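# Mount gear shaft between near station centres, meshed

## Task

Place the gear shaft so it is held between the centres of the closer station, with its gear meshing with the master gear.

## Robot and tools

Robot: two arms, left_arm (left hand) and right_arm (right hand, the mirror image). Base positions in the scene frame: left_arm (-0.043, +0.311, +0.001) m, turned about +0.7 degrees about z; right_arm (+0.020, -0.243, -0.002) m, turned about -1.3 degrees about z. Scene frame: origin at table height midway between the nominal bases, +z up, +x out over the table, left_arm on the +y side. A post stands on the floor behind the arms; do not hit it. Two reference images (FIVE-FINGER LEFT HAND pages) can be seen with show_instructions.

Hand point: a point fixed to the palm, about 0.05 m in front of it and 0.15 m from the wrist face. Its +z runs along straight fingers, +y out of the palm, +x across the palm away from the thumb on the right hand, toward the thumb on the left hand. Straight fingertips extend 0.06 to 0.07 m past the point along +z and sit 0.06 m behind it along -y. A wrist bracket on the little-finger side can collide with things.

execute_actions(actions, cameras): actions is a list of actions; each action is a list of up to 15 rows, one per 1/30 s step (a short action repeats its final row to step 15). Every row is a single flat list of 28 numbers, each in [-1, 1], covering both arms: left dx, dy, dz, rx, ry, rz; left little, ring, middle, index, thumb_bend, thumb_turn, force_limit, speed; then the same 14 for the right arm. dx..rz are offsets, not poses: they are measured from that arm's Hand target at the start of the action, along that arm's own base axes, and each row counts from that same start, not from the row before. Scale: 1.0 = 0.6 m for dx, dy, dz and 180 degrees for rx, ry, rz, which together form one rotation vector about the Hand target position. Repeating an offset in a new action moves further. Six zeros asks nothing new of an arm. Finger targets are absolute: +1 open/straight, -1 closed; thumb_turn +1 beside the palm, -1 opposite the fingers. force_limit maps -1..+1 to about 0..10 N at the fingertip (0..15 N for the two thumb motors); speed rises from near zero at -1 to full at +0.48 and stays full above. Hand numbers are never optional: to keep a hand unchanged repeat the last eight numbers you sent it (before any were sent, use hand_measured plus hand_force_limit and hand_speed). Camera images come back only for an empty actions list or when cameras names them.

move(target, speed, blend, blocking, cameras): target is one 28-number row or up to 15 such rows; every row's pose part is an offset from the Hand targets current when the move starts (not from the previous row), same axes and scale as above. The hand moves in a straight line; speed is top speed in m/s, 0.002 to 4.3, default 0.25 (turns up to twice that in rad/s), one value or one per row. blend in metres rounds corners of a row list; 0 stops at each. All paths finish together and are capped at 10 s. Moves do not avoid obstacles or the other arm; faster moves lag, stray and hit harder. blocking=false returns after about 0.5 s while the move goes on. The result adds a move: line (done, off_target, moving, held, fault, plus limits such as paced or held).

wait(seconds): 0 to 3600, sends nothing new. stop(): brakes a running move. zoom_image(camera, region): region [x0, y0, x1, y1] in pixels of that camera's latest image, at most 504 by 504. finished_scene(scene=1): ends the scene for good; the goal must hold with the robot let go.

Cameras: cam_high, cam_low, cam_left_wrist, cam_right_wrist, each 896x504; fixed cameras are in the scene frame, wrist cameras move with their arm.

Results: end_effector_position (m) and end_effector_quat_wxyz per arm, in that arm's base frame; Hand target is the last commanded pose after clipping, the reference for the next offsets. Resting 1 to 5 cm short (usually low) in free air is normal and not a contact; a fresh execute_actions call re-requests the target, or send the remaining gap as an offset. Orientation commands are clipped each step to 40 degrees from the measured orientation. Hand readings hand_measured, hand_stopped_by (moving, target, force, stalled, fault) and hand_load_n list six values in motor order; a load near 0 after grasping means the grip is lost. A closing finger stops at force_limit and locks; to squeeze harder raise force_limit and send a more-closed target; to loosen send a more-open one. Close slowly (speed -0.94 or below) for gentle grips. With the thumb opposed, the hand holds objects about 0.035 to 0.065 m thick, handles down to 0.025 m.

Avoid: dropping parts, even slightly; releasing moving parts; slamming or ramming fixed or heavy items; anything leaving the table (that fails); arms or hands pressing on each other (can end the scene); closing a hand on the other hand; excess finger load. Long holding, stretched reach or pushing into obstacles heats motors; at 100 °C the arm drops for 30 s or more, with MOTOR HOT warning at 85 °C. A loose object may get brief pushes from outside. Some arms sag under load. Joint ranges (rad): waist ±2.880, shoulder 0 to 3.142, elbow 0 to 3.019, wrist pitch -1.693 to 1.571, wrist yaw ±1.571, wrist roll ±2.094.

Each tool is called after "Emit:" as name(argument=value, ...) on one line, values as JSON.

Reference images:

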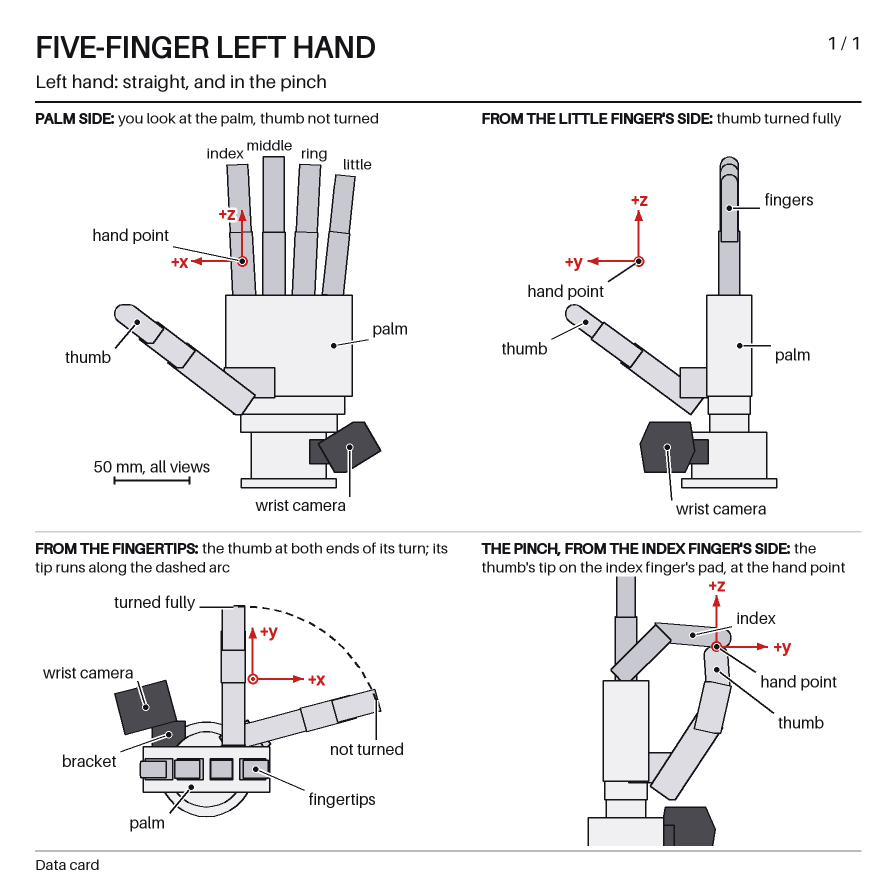

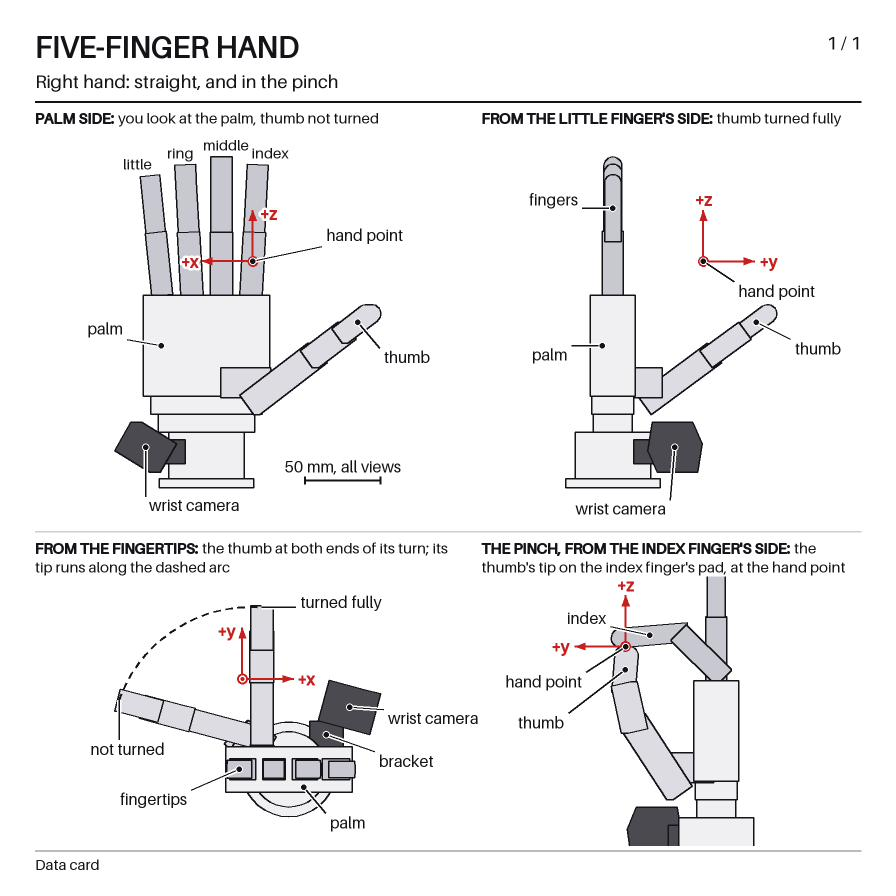

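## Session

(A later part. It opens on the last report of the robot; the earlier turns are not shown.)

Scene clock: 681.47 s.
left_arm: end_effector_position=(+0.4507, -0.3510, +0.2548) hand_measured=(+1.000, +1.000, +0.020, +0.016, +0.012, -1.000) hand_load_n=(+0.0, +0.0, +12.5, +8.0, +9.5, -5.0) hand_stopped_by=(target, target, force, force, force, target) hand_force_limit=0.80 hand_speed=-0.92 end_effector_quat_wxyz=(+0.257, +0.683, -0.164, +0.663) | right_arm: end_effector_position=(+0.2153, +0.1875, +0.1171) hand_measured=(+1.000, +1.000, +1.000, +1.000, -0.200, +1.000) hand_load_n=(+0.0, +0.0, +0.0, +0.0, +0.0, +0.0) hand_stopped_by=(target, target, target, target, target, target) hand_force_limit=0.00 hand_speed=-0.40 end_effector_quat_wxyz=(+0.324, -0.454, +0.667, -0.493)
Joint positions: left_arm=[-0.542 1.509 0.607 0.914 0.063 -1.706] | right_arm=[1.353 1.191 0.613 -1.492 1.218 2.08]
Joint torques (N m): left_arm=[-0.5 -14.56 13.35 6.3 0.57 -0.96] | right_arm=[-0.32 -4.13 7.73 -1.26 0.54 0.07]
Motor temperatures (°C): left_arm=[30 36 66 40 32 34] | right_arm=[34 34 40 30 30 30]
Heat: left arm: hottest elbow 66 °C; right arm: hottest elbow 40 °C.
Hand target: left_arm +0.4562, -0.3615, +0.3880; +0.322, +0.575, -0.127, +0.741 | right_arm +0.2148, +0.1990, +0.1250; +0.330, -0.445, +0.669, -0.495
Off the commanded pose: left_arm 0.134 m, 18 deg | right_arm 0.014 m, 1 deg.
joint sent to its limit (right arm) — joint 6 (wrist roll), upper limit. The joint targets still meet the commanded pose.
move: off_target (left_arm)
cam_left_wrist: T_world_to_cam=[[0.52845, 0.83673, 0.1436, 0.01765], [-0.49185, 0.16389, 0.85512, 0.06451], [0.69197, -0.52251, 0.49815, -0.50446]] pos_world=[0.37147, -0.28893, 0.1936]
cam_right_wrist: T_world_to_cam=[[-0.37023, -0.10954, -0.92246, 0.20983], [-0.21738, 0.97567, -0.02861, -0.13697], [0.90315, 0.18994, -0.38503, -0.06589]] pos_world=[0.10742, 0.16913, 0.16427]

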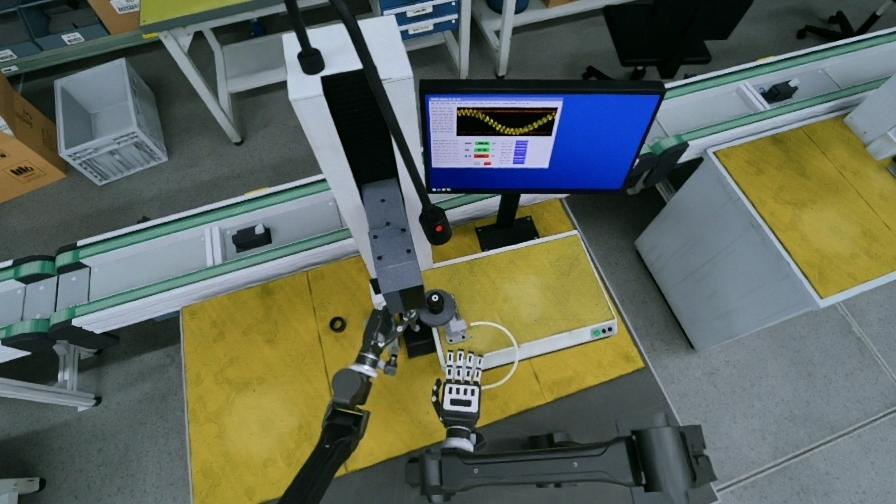

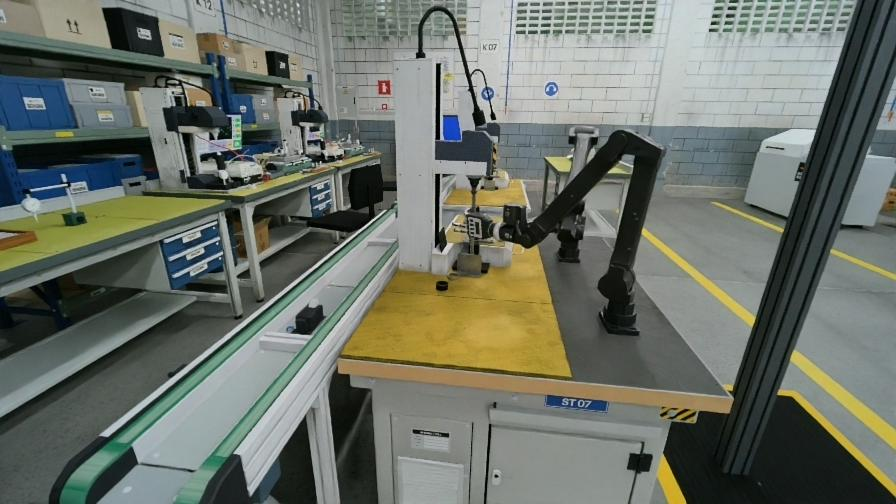

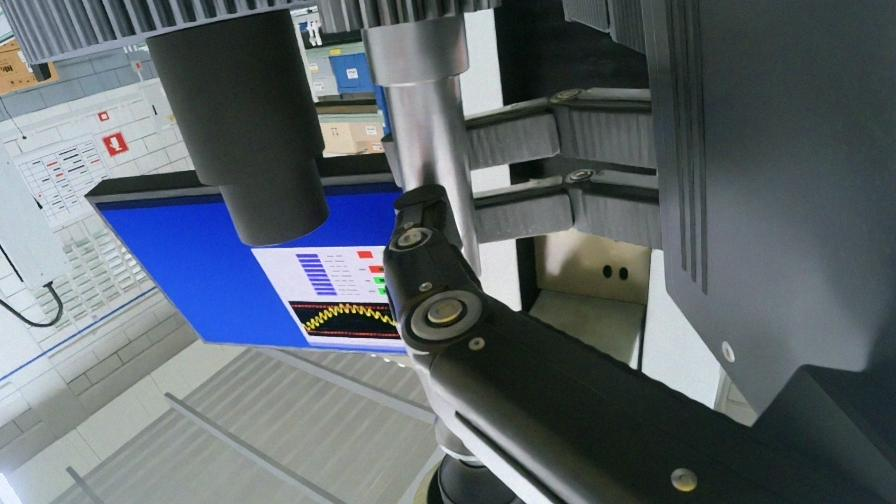

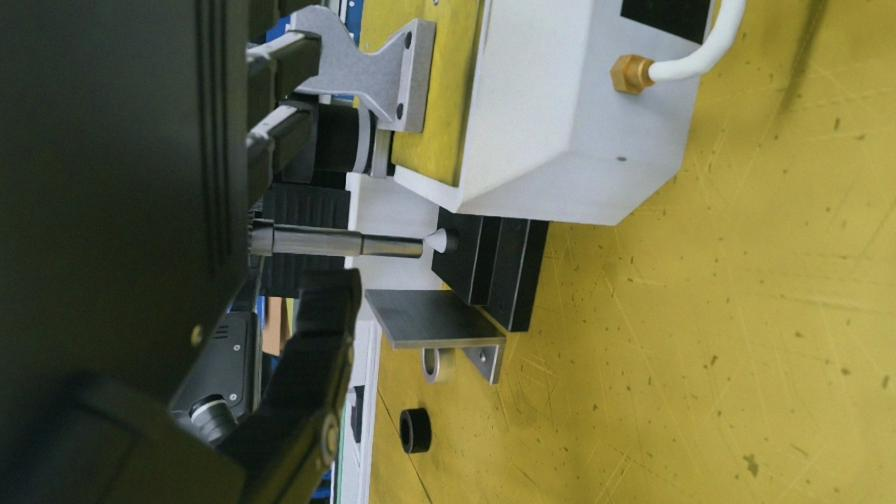

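Emit:
move(target=[0,-0.004,0,-0.012,0,0,1,1,-0.2,-0.2,-0.15,-1,0.8,-0.92,0,0,0,0,0,0,1,1,1,1,-0.2,1,0,-0.4], speed=0.04, cameras=["cam_high","cam_low","cam_right_wrist"])

Emit:
zoom_image(camera="cam_right_wrist", region=[360, 200, 460, 280])

Emit:
zoom_image(camera="cam_high", region=[408, 314, 424, 334])

Emit:
zoom_image(camera="cam_low", region=[450, 175, 510, 265])

Scene clock: 686.73 s.
left_arm: end_effector_position=(+0.4514, -0.3510, +0.2548) hand_measured=(+1.000, +1.000, +0.020, +0.016, +0.012, -1.000) hand_load_n=(+0.5, +0.0, +12.5, +7.5, +9.5, -5.0) hand_stopped_by=(target, target, force, force, force, target) hand_force_limit=0.80 hand_speed=-0.92 end_effector_quat_wxyz=(+0.258, +0.678, -0.162, +0.669) | right_arm: end_effector_position=(+0.2153, +0.1875, +0.1171) hand_measured=(+1.000, +1.000, +1.000, +1.000, -0.200, +1.000) hand_load_n=(-0.5, +0.0, +0.0, +0.0, +0.0, -0.5) hand_stopped_by=(target, target, target, target, target, target) hand_force_limit=0.00 hand_speed=-0.40 end_effector_quat_wxyz=(+0.324, -0.454, +0.667, -0.493)
Joint positions: left_arm=[-0.542 1.524 0.607 0.945 0.061 -1.706] | right_arm=[1.353 1.191 0.613 -1.492 1.218 2.08]
Joint torques (N m): left_arm=[-0.85 -13.74 13.23 6.69 0.13 -1.27] | right_arm=[-0.44 -4.19 7.61 -1.37 0.54 0.04]
Motor temperatures (°C): left_arm=[30 36 66 40 32 33] | right_arm=[34 34 40 30 30 30]
Heat: left arm: hottest elbow 66 °C; right arm: hottest elbow 40 °C.
Hand target: left_arm +0.4562, -0.3639, +0.3879; +0.333, +0.569, -0.113, +0.744 | right_arm +0.2148, +0.1990, +0.1250; +0.330, -0.445, +0.669, -0.495
Off the commanded pose: left_arm 0.134 m, 18 deg | right_arm 0.014 m, 1 deg.
joint sent to its limit (right arm) — joint 6 (wrist roll), upper limit. The joint targets still meet the commanded pose.
move: off_target (left_arm)
cam_right_wrist: T_world_to_cam=[[-0.37023, -0.10954, -0.92246, 0.20983], [-0.21738, 0.97567, -0.02861, -0.13697], [0.90315, 0.18994, -0.38503, -0.06589]] pos_world=[0.10742, 0.16913, 0.16427]

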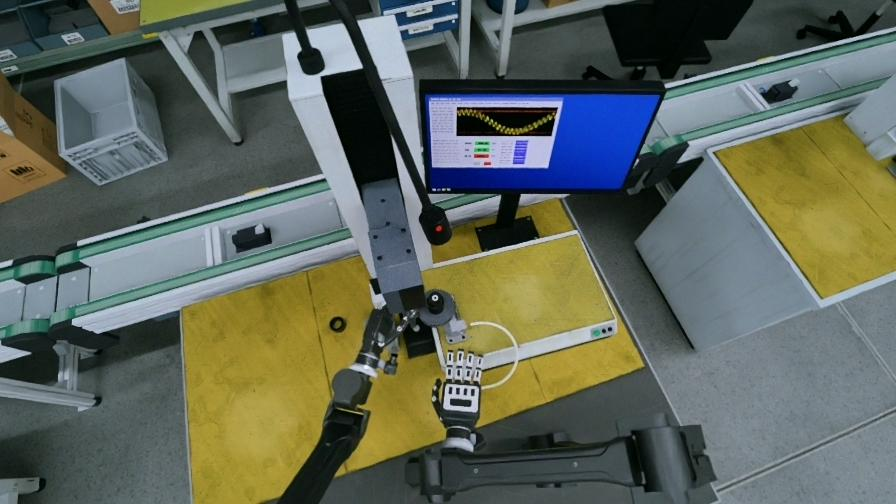

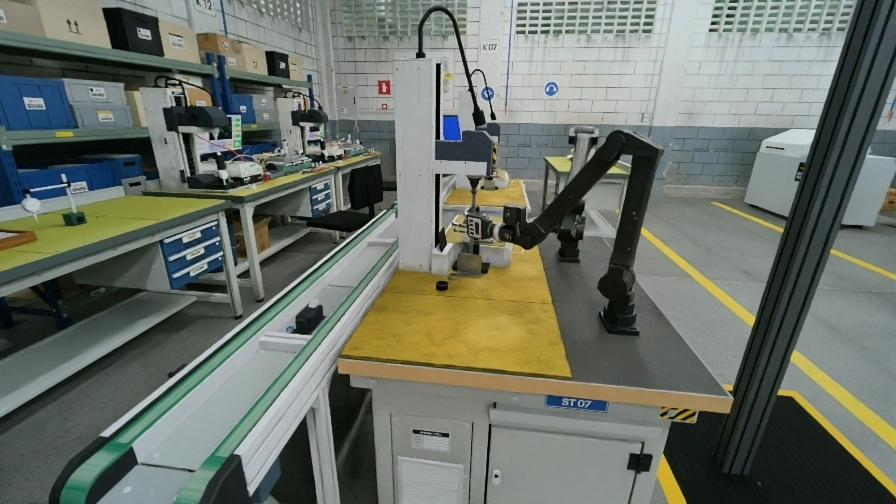

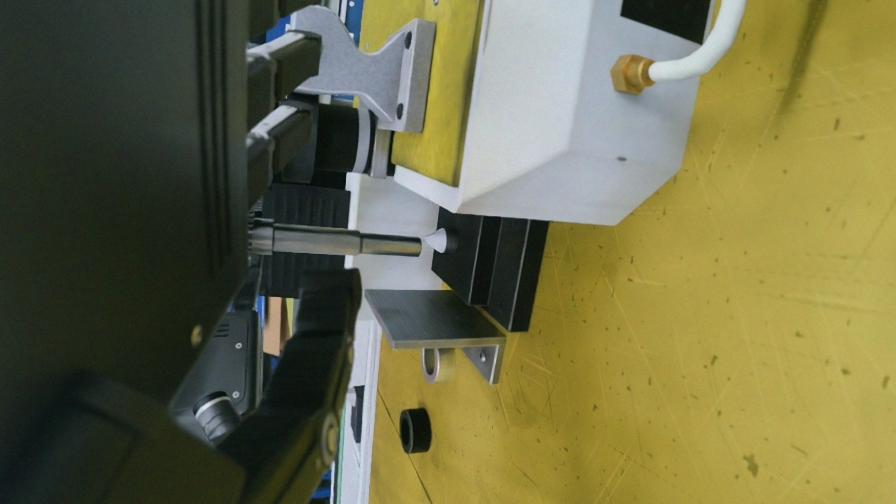

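Scaled by 5.040.

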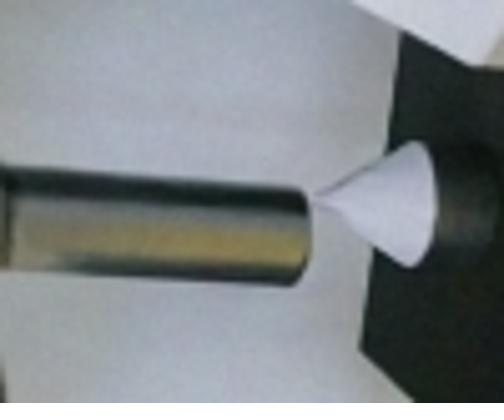

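Scaled by 25.200.

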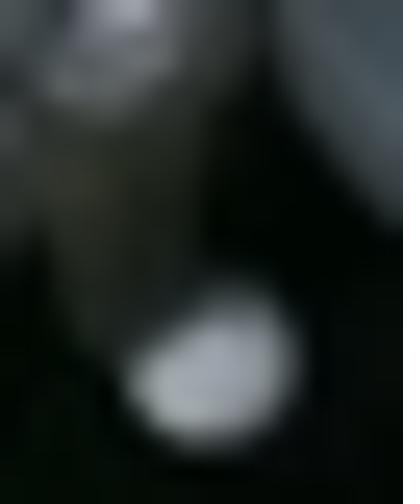

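Scaled by 5.600.

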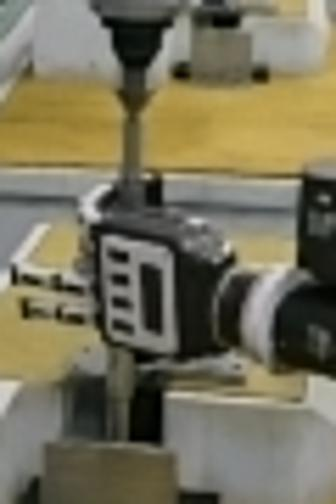

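Emit:
move(target=[-0.003,-0.005,0,-0.01,0.01,0,1,1,-0.2,-0.2,-0.15,-1,0.8,-0.92,0,0,0,0,0,0,1,1,1,1,-0.2,1,0,-0.4], speed=0.04, cameras=["cam_high","cam_low","cam_right_wrist"])

Emit:
zoom_image(camera="cam_right_wrist", region=[360, 200, 460, 280])

Emit:
zoom_image(camera="cam_high", region=[408, 314, 424, 334])

Emit:
zoom_image(camera="cam_low", region=[450, 175, 510, 265])

Scene clock: 690.33 s.
left_arm: end_effector_position=(+0.4528, -0.3509, +0.2558) hand_measured=(+1.000, +1.000, +0.020, +0.016, +0.012, -1.000) hand_load_n=(+0.0, +0.0, +14.0, +3.5, +10.0, -7.0) hand_stopped_by=(target, target, force, force, force, target) hand_force_limit=0.80 hand_speed=-0.92 end_effector_quat_wxyz=(+0.260, +0.681, -0.149, +0.668) | right_arm: end_effector_position=(+0.2153, +0.1875, +0.1171) hand_measured=(+1.000, +1.000, +1.000, +1.000, -0.200, +1.000) hand_load_n=(+0.0, +0.0, +0.0, +0.0, +0.0, +0.0) hand_stopped_by=(target, target, target, target, target, target) hand_force_limit=0.00 hand_speed=-0.40 end_effector_quat_wxyz=(+0.324, -0.454, +0.667, -0.493)
Joint positions: left_arm=[-0.551 1.524 0.607 0.945 0.035 -1.728] | right_arm=[1.353 1.191 0.613 -1.492 1.218 2.08]
Joint torques (N m): left_arm=[-2.14 -14.1 13.16 6.34 0.07 -1.44] | right_arm=[-0.32 -4.07 7.69 -1.2 0.53 0.06]
Motor temperatures (°C): left_arm=[30 36 67 40 32 33] | right_arm=[34 34 40 30 30 30]
Heat: left arm: hottest elbow 67 °C; right arm: hottest elbow 40 °C.
Hand target: left_arm +0.4544, -0.3669, +0.3881; +0.343, +0.575, -0.096, +0.736 | right_arm +0.2148, +0.1990, +0.1250; +0.330, -0.445, +0.669, -0.495
Off the commanded pose: left_arm 0.133 m, 18 deg | right_arm 0.014 m, 1 deg.
joint sent to its limit (right arm) — joint 6 (wrist roll), upper limit. The joint targets still meet the commanded pose.
move: off_target (left_arm)
cam_right_wrist: T_world_to_cam=[[-0.37023, -0.10954, -0.92246, 0.20983], [-0.21738, 0.97567, -0.02861, -0.13697], [0.90315, 0.18994, -0.38503, -0.06589]] pos_world=[0.10742, 0.16913, 0.16427]

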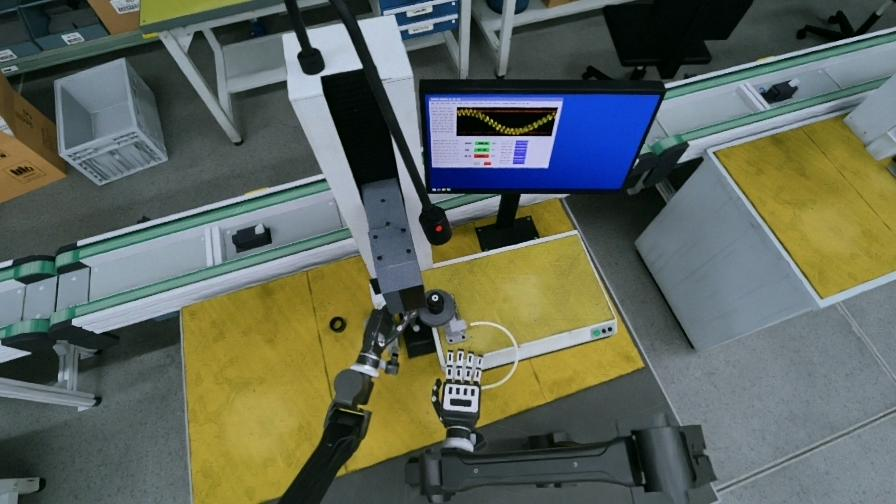

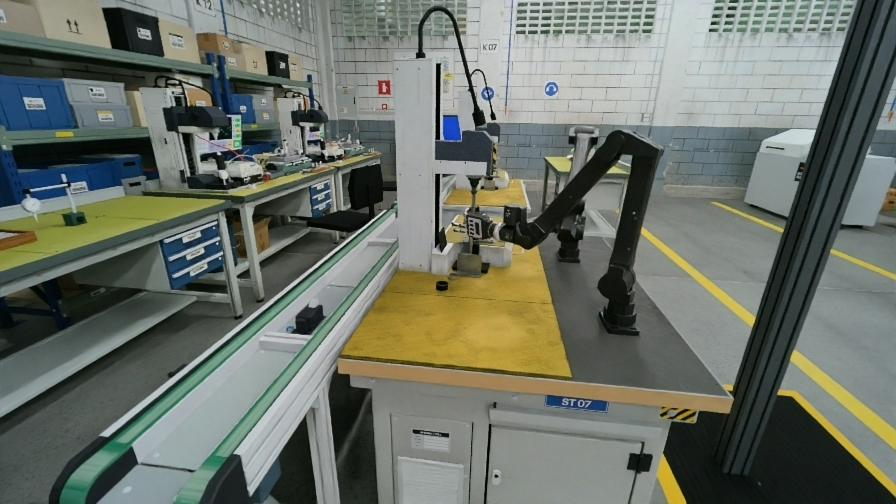

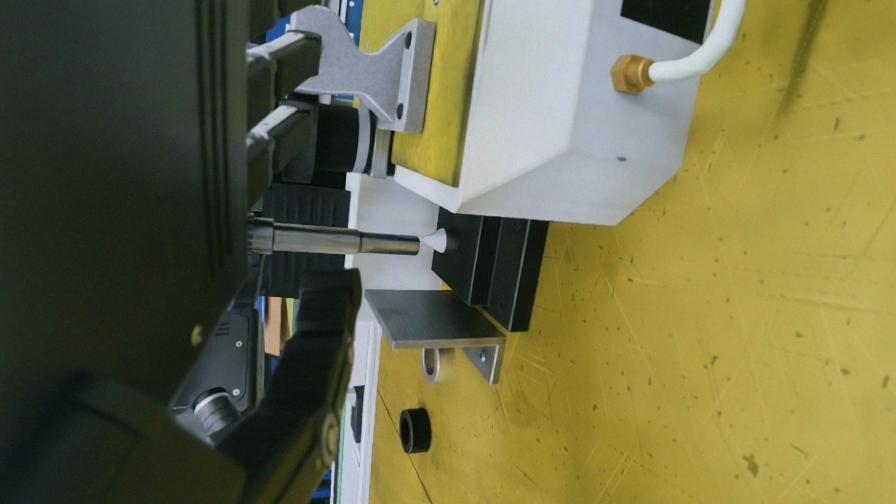

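Scaled by 5.040.

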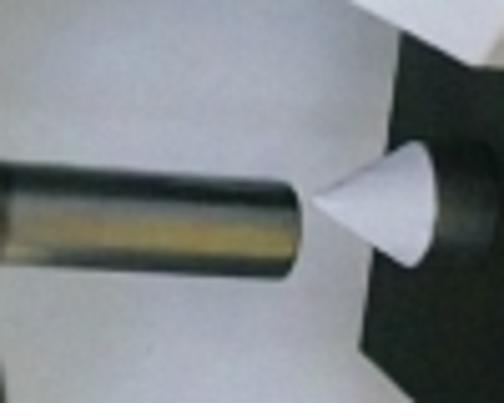

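Scaled by 25.200.

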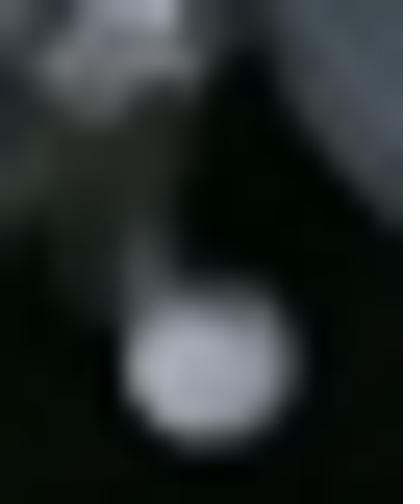

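Scaled by 5.600.

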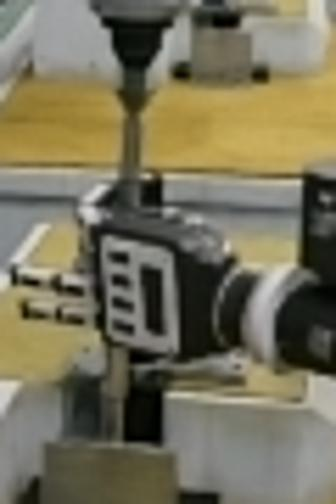

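Emit:
move(target=[0.002,0.008,0,0.024,-0.014,0,1,1,-0.2,-0.2,-0.15,-1,0.8,-0.92,0,0,0,0,0,0,1,1,1,1,-0.2,1,0,-0.4], speed=0.04, cameras=["cam_high","cam_low","cam_right_wrist","cam_left_wrist"])

Emit:
zoom_image(camera="cam_right_wrist", region=[360, 200, 460, 280])

Emit:
zoom_image(camera="cam_high", region=[408, 314, 424, 334])

Emit:
zoom_image(camera="cam_low", region=[450, 175, 510, 265])

Scene clock: 709.20 s.
left_arm: end_effector_position=(+0.4515, -0.3507, +0.2558) hand_measured=(+1.000, +1.000, +0.020, +0.016, +0.012, -1.000) hand_load_n=(+0.0, +0.0, +13.0, +6.5, +9.5, -5.5) hand_stopped_by=(target, target, force, force, force, target) hand_force_limit=0.80 hand_speed=-0.92 end_effector_quat_wxyz=(+0.266, +0.680, -0.156, +0.666) | right_arm: end_effector_position=(+0.2153, +0.1875, +0.1171) hand_measured=(+1.000, +1.000, +1.000, +1.000, -0.200, +1.000) hand_load_n=(+0.0, +0.0, +0.0, +0.0, +0.0, +0.0) hand_stopped_by=(target, target, target, target, target, target) hand_force_limit=0.00 hand_speed=-0.40 end_effector_quat_wxyz=(+0.324, -0.454, +0.667, -0.493)
Joint positions: left_arm=[-0.543 1.524 0.607 0.945 0.063 -1.728] | right_arm=[1.353 1.191 0.613 -1.492 1.218 2.08]
Joint torques (N m): left_arm=[-0.5 -15.21 13.3 5.59 0.54 -0.59] | right_arm=[-0.32 -3.9 7.79 -1.25 0.53 0.07]
Motor temperatures (°C): left_arm=[30 37 67 40 31 34] | right_arm=[34 34 40 30 30 30]
Heat: left arm: hottest elbow 67 °C; right arm: hottest elbow 40 °C.
Hand target: left_arm +0.4556, -0.3621, +0.3881; +0.319, +0.571, -0.131, +0.745 | right_arm +0.2148, +0.1990, +0.1250; +0.330, -0.445, +0.669, -0.495
Off the commanded pose: left_arm 0.133 m, 17 deg | right_arm 0.014 m, 1 deg.
joint sent to its limit (right arm) — joint 6 (wrist roll), upper limit. The joint targets still meet the commanded pose.
move: off_target (left_arm)
cam_left_wrist: T_world_to_cam=[[0.52898, 0.83973, 0.12266, 0.02306], [-0.49258, 0.18612, 0.85013, 0.07345], [0.69105, -0.51012, 0.51208, -0.50415]] pos_world=[0.37237, -0.29021, 0.19289]
cam_right_wrist: T_world_to_cam=[[-0.37023, -0.10954, -0.92246, 0.20983], [-0.21738, 0.97567, -0.02861, -0.13697], [0.90315, 0.18994, -0.38503, -0.06589]] pos_world=[0.10742, 0.16913, 0.16427]

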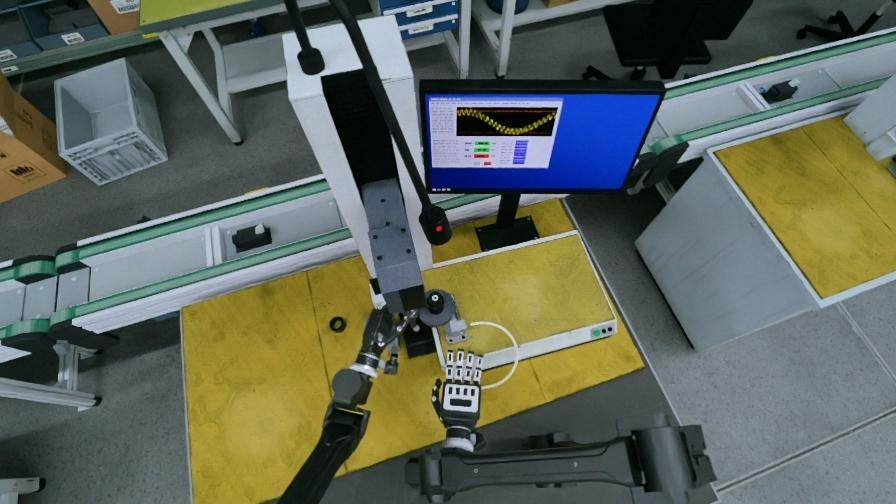

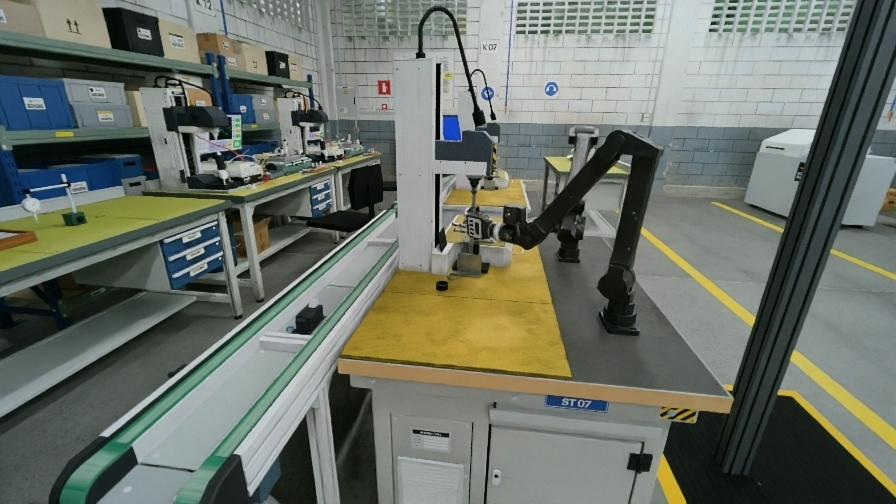

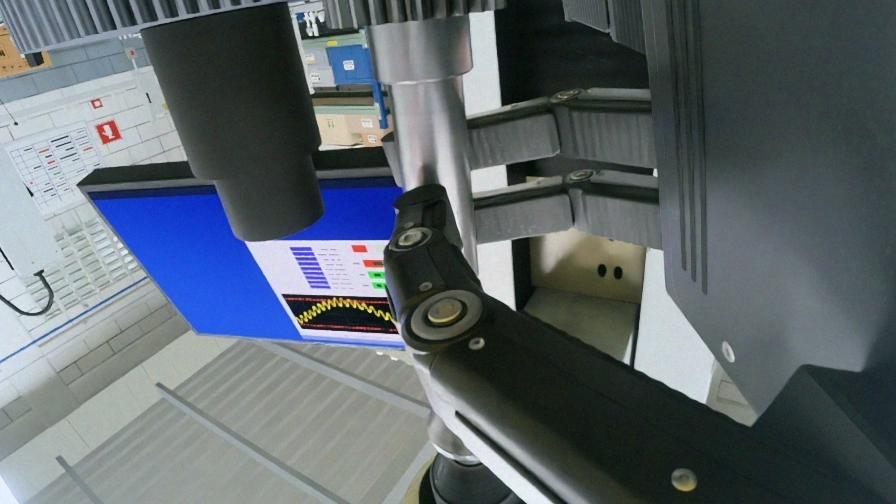

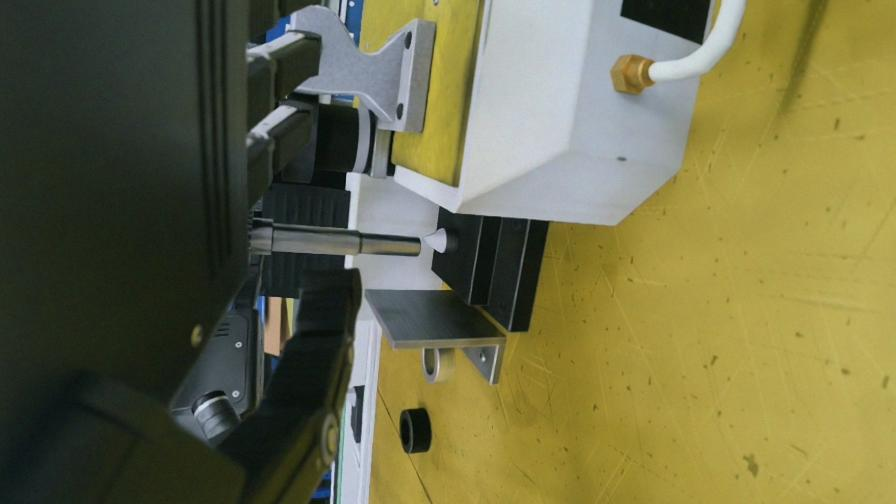

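Scaled by 5.040.

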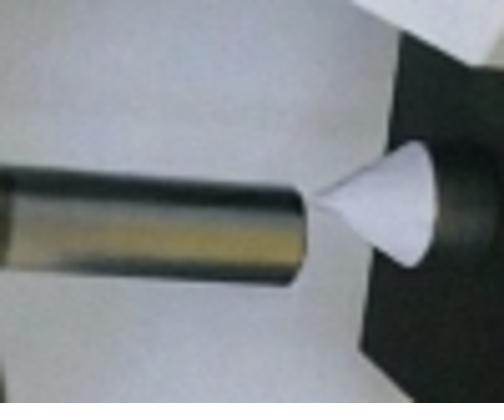

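Scaled by 25.200.

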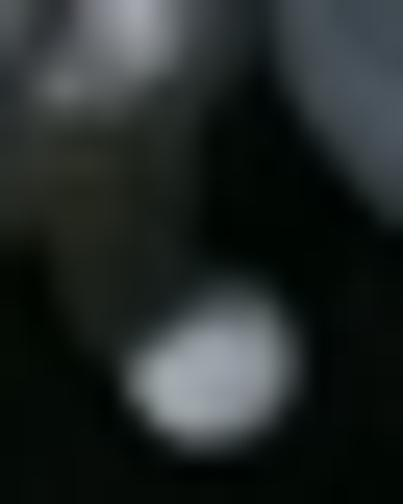

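Scaled by 5.600.

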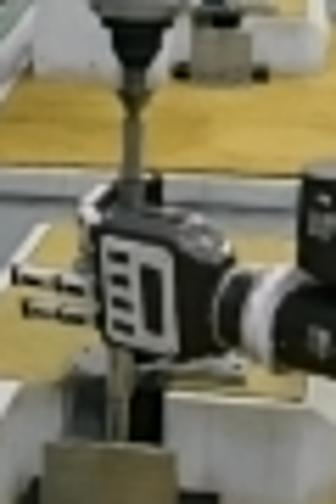

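Emit:
move(target=[[0.002,0.010,0,0.018,-0.008,0,1,1,-0.2,-0.2,-0.15,-1,0.8,-0.92,0,0,0,0,0,0,1,1,1,1,-0.2,1,0,-0.4],[0.002,0.010,0,0.018,-0.008,-0.03,1,1,-0.2,-0.2,-0.15,-1,0.8,-0.92,0,0,0,0,0,0,1,1,1,1,-0.2,1,0,-0.4]], speed=0.04, cameras=["cam_high","cam_low","cam_right_wrist","cam_left_wrist"])

Emit:
zoom_image(camera="cam_right_wrist", region=[360, 200, 460, 280])

Emit:
zoom_image(camera="cam_high", region=[408, 314, 424, 334])

Emit:
zoom_image(camera="cam_low", region=[450, 175, 510, 265])

Scene clock: 714.40 s.
left_arm: end_effector_position=(+0.4494, -0.3481, +0.2611) hand_measured=(+1.000, +1.000, +0.020, +0.018, +0.012, -1.000) hand_load_n=(+0.5, +0.0, +9.0, +17.5, +10.5, -0.5) hand_stopped_by=(target, target, force, force, force, target) hand_force_limit=0.80 hand_speed=-0.92 end_effector_quat_wxyz=(+0.289, +0.662, -0.204, +0.661) | right_arm: end_effector_position=(+0.2153, +0.1875, +0.1171) hand_measured=(+1.000, +1.000, +1.000, +1.000, -0.200, +1.000) hand_load_n=(+0.0, +0.0, +0.0, +0.0, +0.0, +0.0) hand_stopped_by=(target, target, target, target, target, target) hand_force_limit=0.00 hand_speed=-0.40 end_effector_quat_wxyz=(+0.324, -0.454, +0.667, -0.493)
Joint positions: left_arm=[-0.485 1.527 0.627 0.942 0.225 -1.693] | right_arm=[1.353 1.191 0.613 -1.492 1.218 2.08]
Joint torques (N m): left_arm=[0.03 -15.44 13.78 4.34 0.89 -0.84] | right_arm=[-0.38 -4.31 7.61 -1.33 0.55 0.05]
Motor temperatures (°C): left_arm=[30 37 67 40 32 33] | right_arm=[34 34 40 30 30 30]
Heat: left arm: hottest elbow 67 °C; right arm: hottest elbow 40 °C.
Hand target: left_arm +0.4568, -0.3562, +0.3880; +0.336, +0.564, -0.183, +0.732 | right_arm +0.2148, +0.1990, +0.1250; +0.330, -0.445, +0.669, -0.495
Off the commanded pose: left_arm 0.127 m, 15 deg | right_arm 0.014 m, 1 deg.
joint sent to its limit (right arm) — joint 6 (wrist roll), upper limit. The joint targets still meet the commanded pose.
move: off_target (left_arm)
cam_left_wrist: T_world_to_cam=[[0.60758, 0.77703, 0.16453, -0.04674], [-0.5029, 0.21601, 0.83692, 0.08588], [0.61477, -0.59124, 0.52201, -0.50069]] pos_world=[0.37939, -0.27826, 0.19718]
cam_right_wrist: T_world_to_cam=[[-0.37023, -0.10954, -0.92246, 0.20983], [-0.21738, 0.97567, -0.02861, -0.13697], [0.90315, 0.18994, -0.38503, -0.06589]] pos_world=[0.10742, 0.16913, 0.16427]

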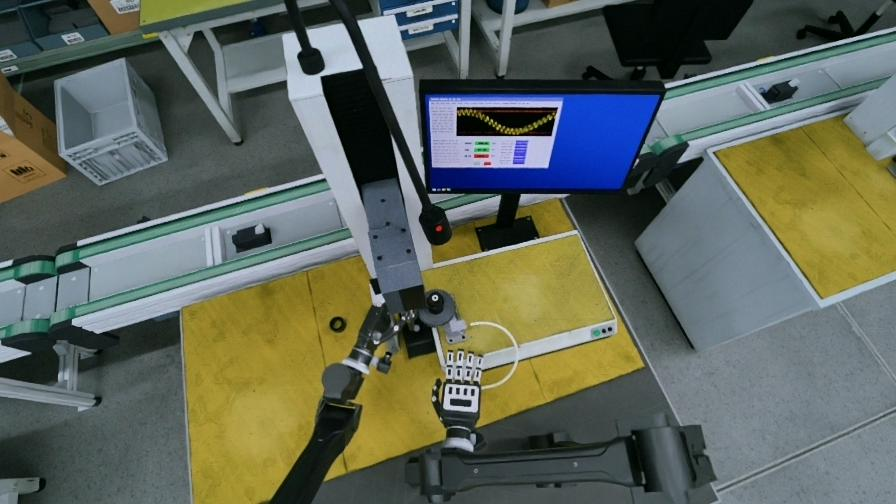

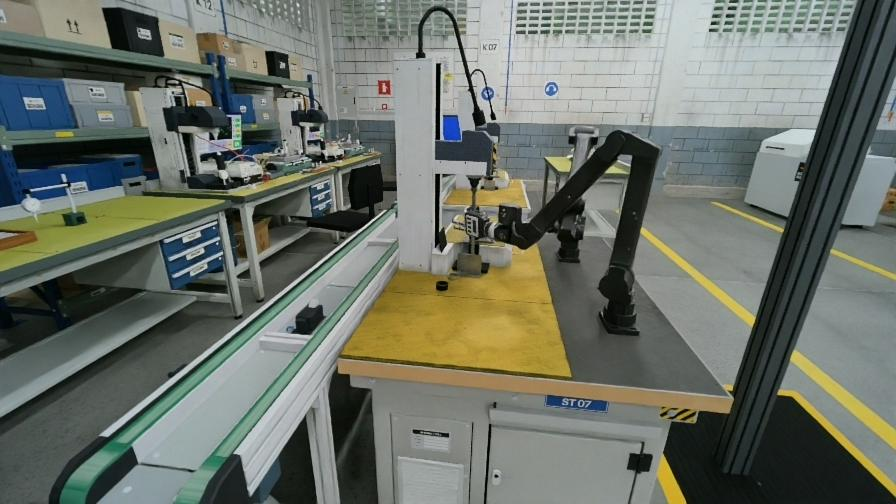

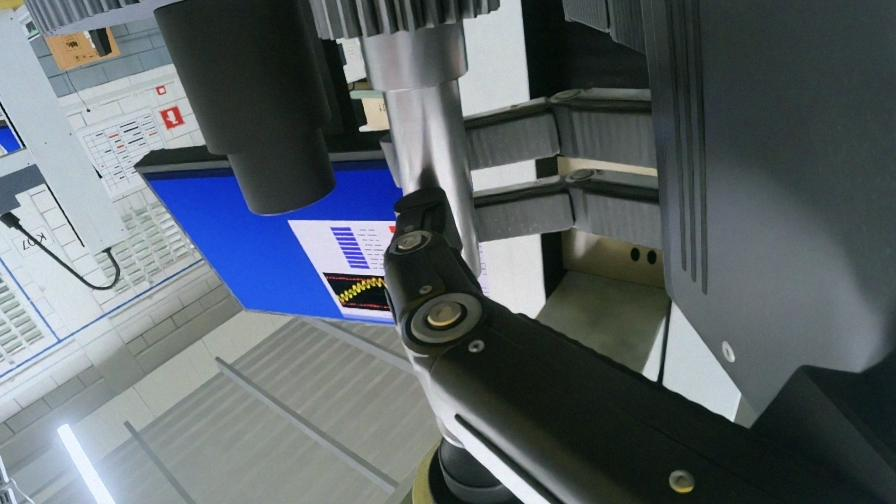

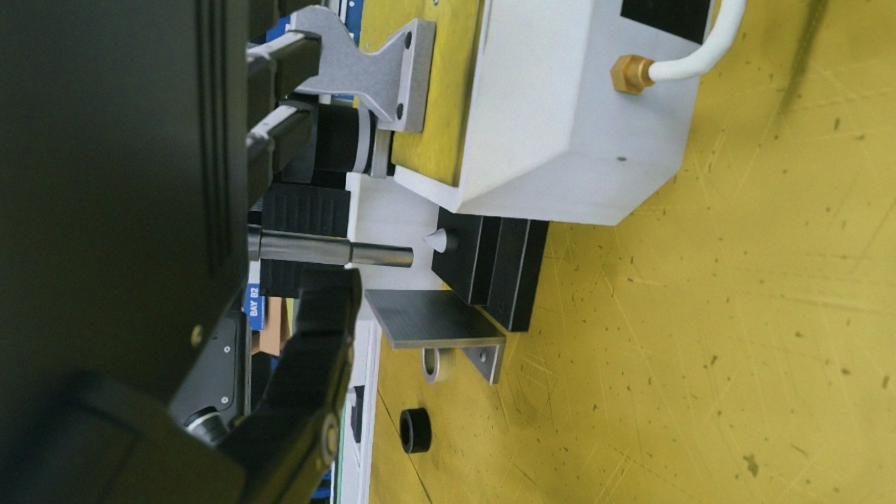

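Scaled by 5.040.

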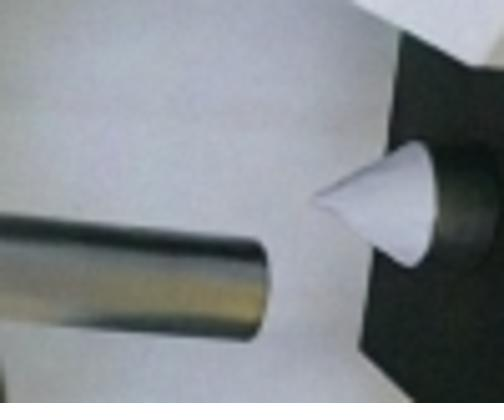

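Scaled by 25.200.

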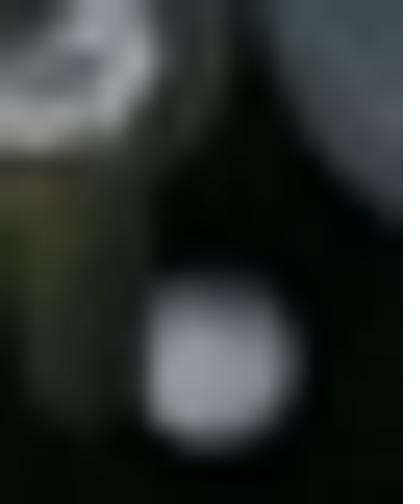

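Scaled by 5.600.

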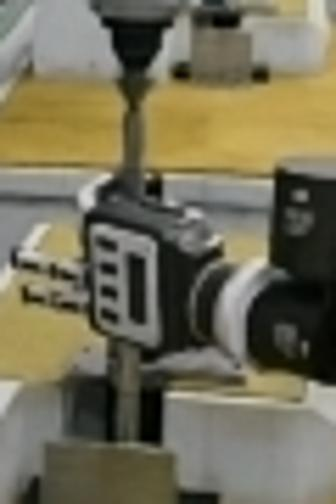

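Emit:
move(target=[0,-0.006,0,-0.009,-0.001,0,1,1,-0.2,-0.2,-0.15,-1,0.8,-0.92,0,0,0,0,0,0,1,1,1,1,-0.2,1,0,-0.4], speed=0.04, cameras=["cam_high","cam_low","cam_right_wrist"])

Emit:
zoom_image(camera="cam_right_wrist", region=[360, 200, 460, 280])

Emit:
zoom_image(camera="cam_high", region=[408, 314, 424, 334])

Emit:
zoom_image(camera="cam_low", region=[450, 175, 510, 265])

Scene clock: 719.40 s.
left_arm: end_effector_position=(+0.4507, -0.3488, +0.2580) hand_measured=(+1.000, +1.000, +0.020, +0.018, +0.012, -1.000) hand_load_n=(+0.0, -0.5, +10.0, +14.0, +9.5, -2.5) hand_stopped_by=(target, target, force, force, force, target) hand_force_limit=0.80 hand_speed=-0.92 end_effector_quat_wxyz=(+0.289, +0.664, -0.204, +0.659) | right_arm: end_effector_position=(+0.2153, +0.1875, +0.1171) hand_measured=(+1.000, +1.000, +1.000, +1.000, -0.200, +1.000) hand_load_n=(+0.0, +0.0, +0.0, +0.0, +0.0, -0.5) hand_stopped_by=(target, target, target, target, target, target) hand_force_limit=0.00 hand_speed=-0.40 end_effector_quat_wxyz=(+0.324, -0.454, +0.667, -0.493)
Joint positions: left_arm=[-0.485 1.535 0.629 0.942 0.225 -1.694] | right_arm=[1.353 1.191 0.613 -1.492 1.218 2.08]
Joint torques (N m): left_arm=[-0.91 -14.62 13.57 5.91 0.39 -1.07] | right_arm=[-0.62 -4.31 7.79 -1.22 0.54 0.06]
Motor temperatures (°C): left_arm=[30 37 67 39 32 33] | right_arm=[34 34 40 30 30 30]
Heat: left arm: hottest elbow 67 °C; right arm: hottest elbow 40 °C.
Hand target: left_arm +0.4568, -0.3598, +0.3881; +0.344, +0.558, -0.173, +0.735 | right_arm +0.2148, +0.1990, +0.1250; +0.330, -0.445, +0.669, -0.495
Off the commanded pose: left_arm 0.131 m, 17 deg | right_arm 0.014 m, 1 deg.
joint sent to its limit (right arm) — joint 6 (wrist roll), upper limit. The joint targets still meet the commanded pose.
move: off_target (left_arm)
cam_right_wrist: T_world_to_cam=[[-0.37023, -0.10954, -0.92246, 0.20983], [-0.21738, 0.97567, -0.02861, -0.13697], [0.90315, 0.18994, -0.38503, -0.06589]] pos_world=[0.10742, 0.16913, 0.16427]

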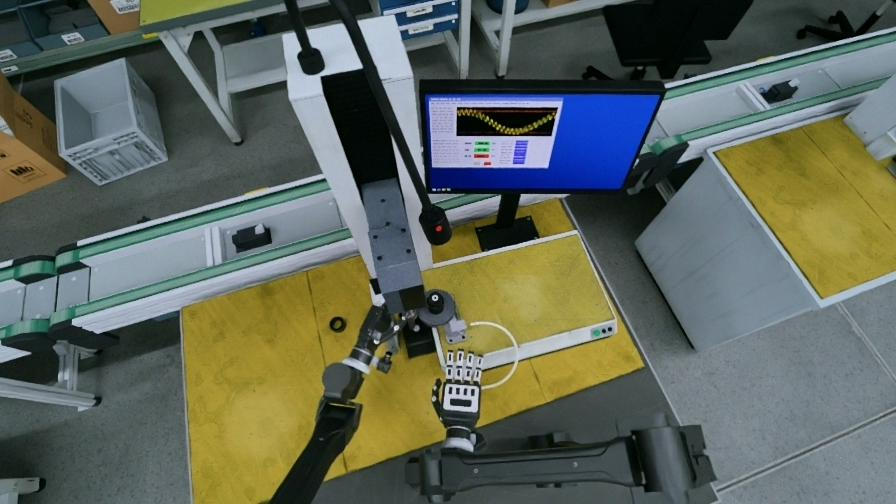

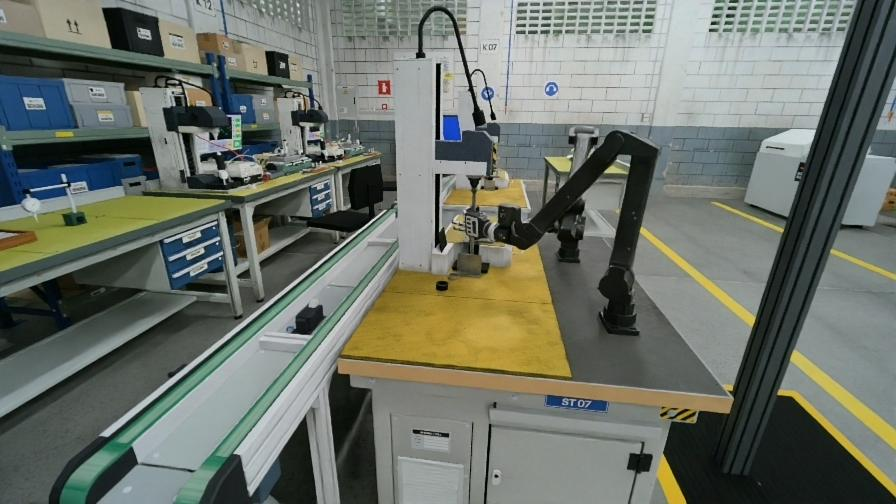

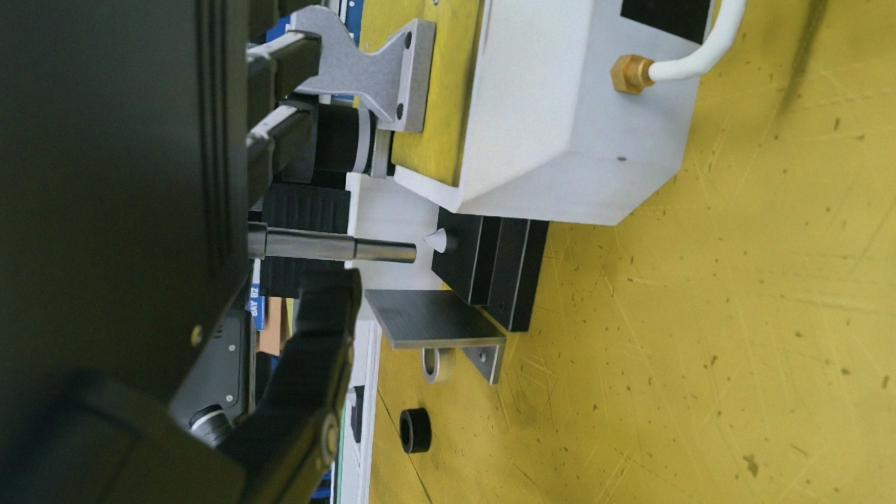

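Scaled by 5.040.

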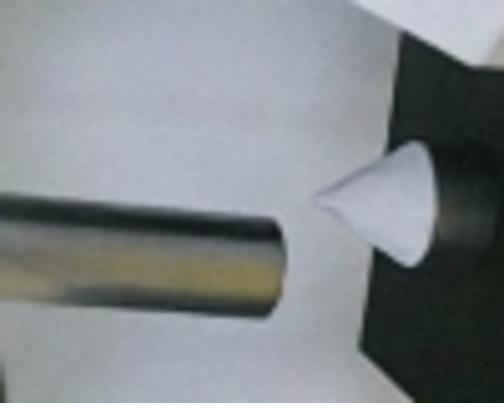

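Scaled by 25.200.

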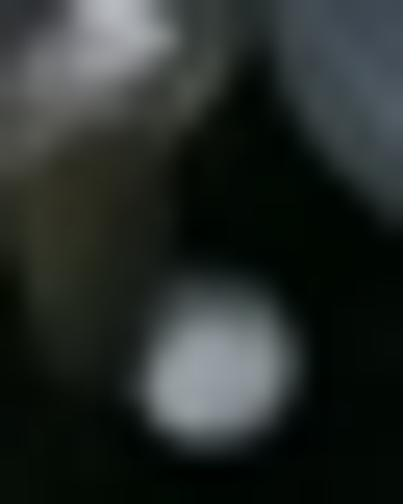

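Scaled by 5.600.

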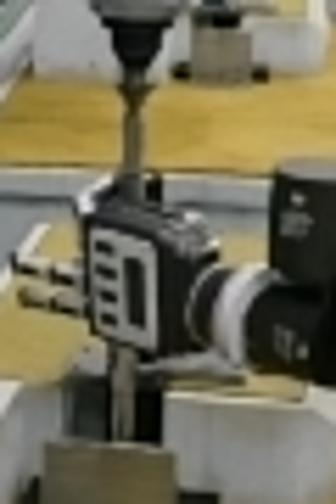

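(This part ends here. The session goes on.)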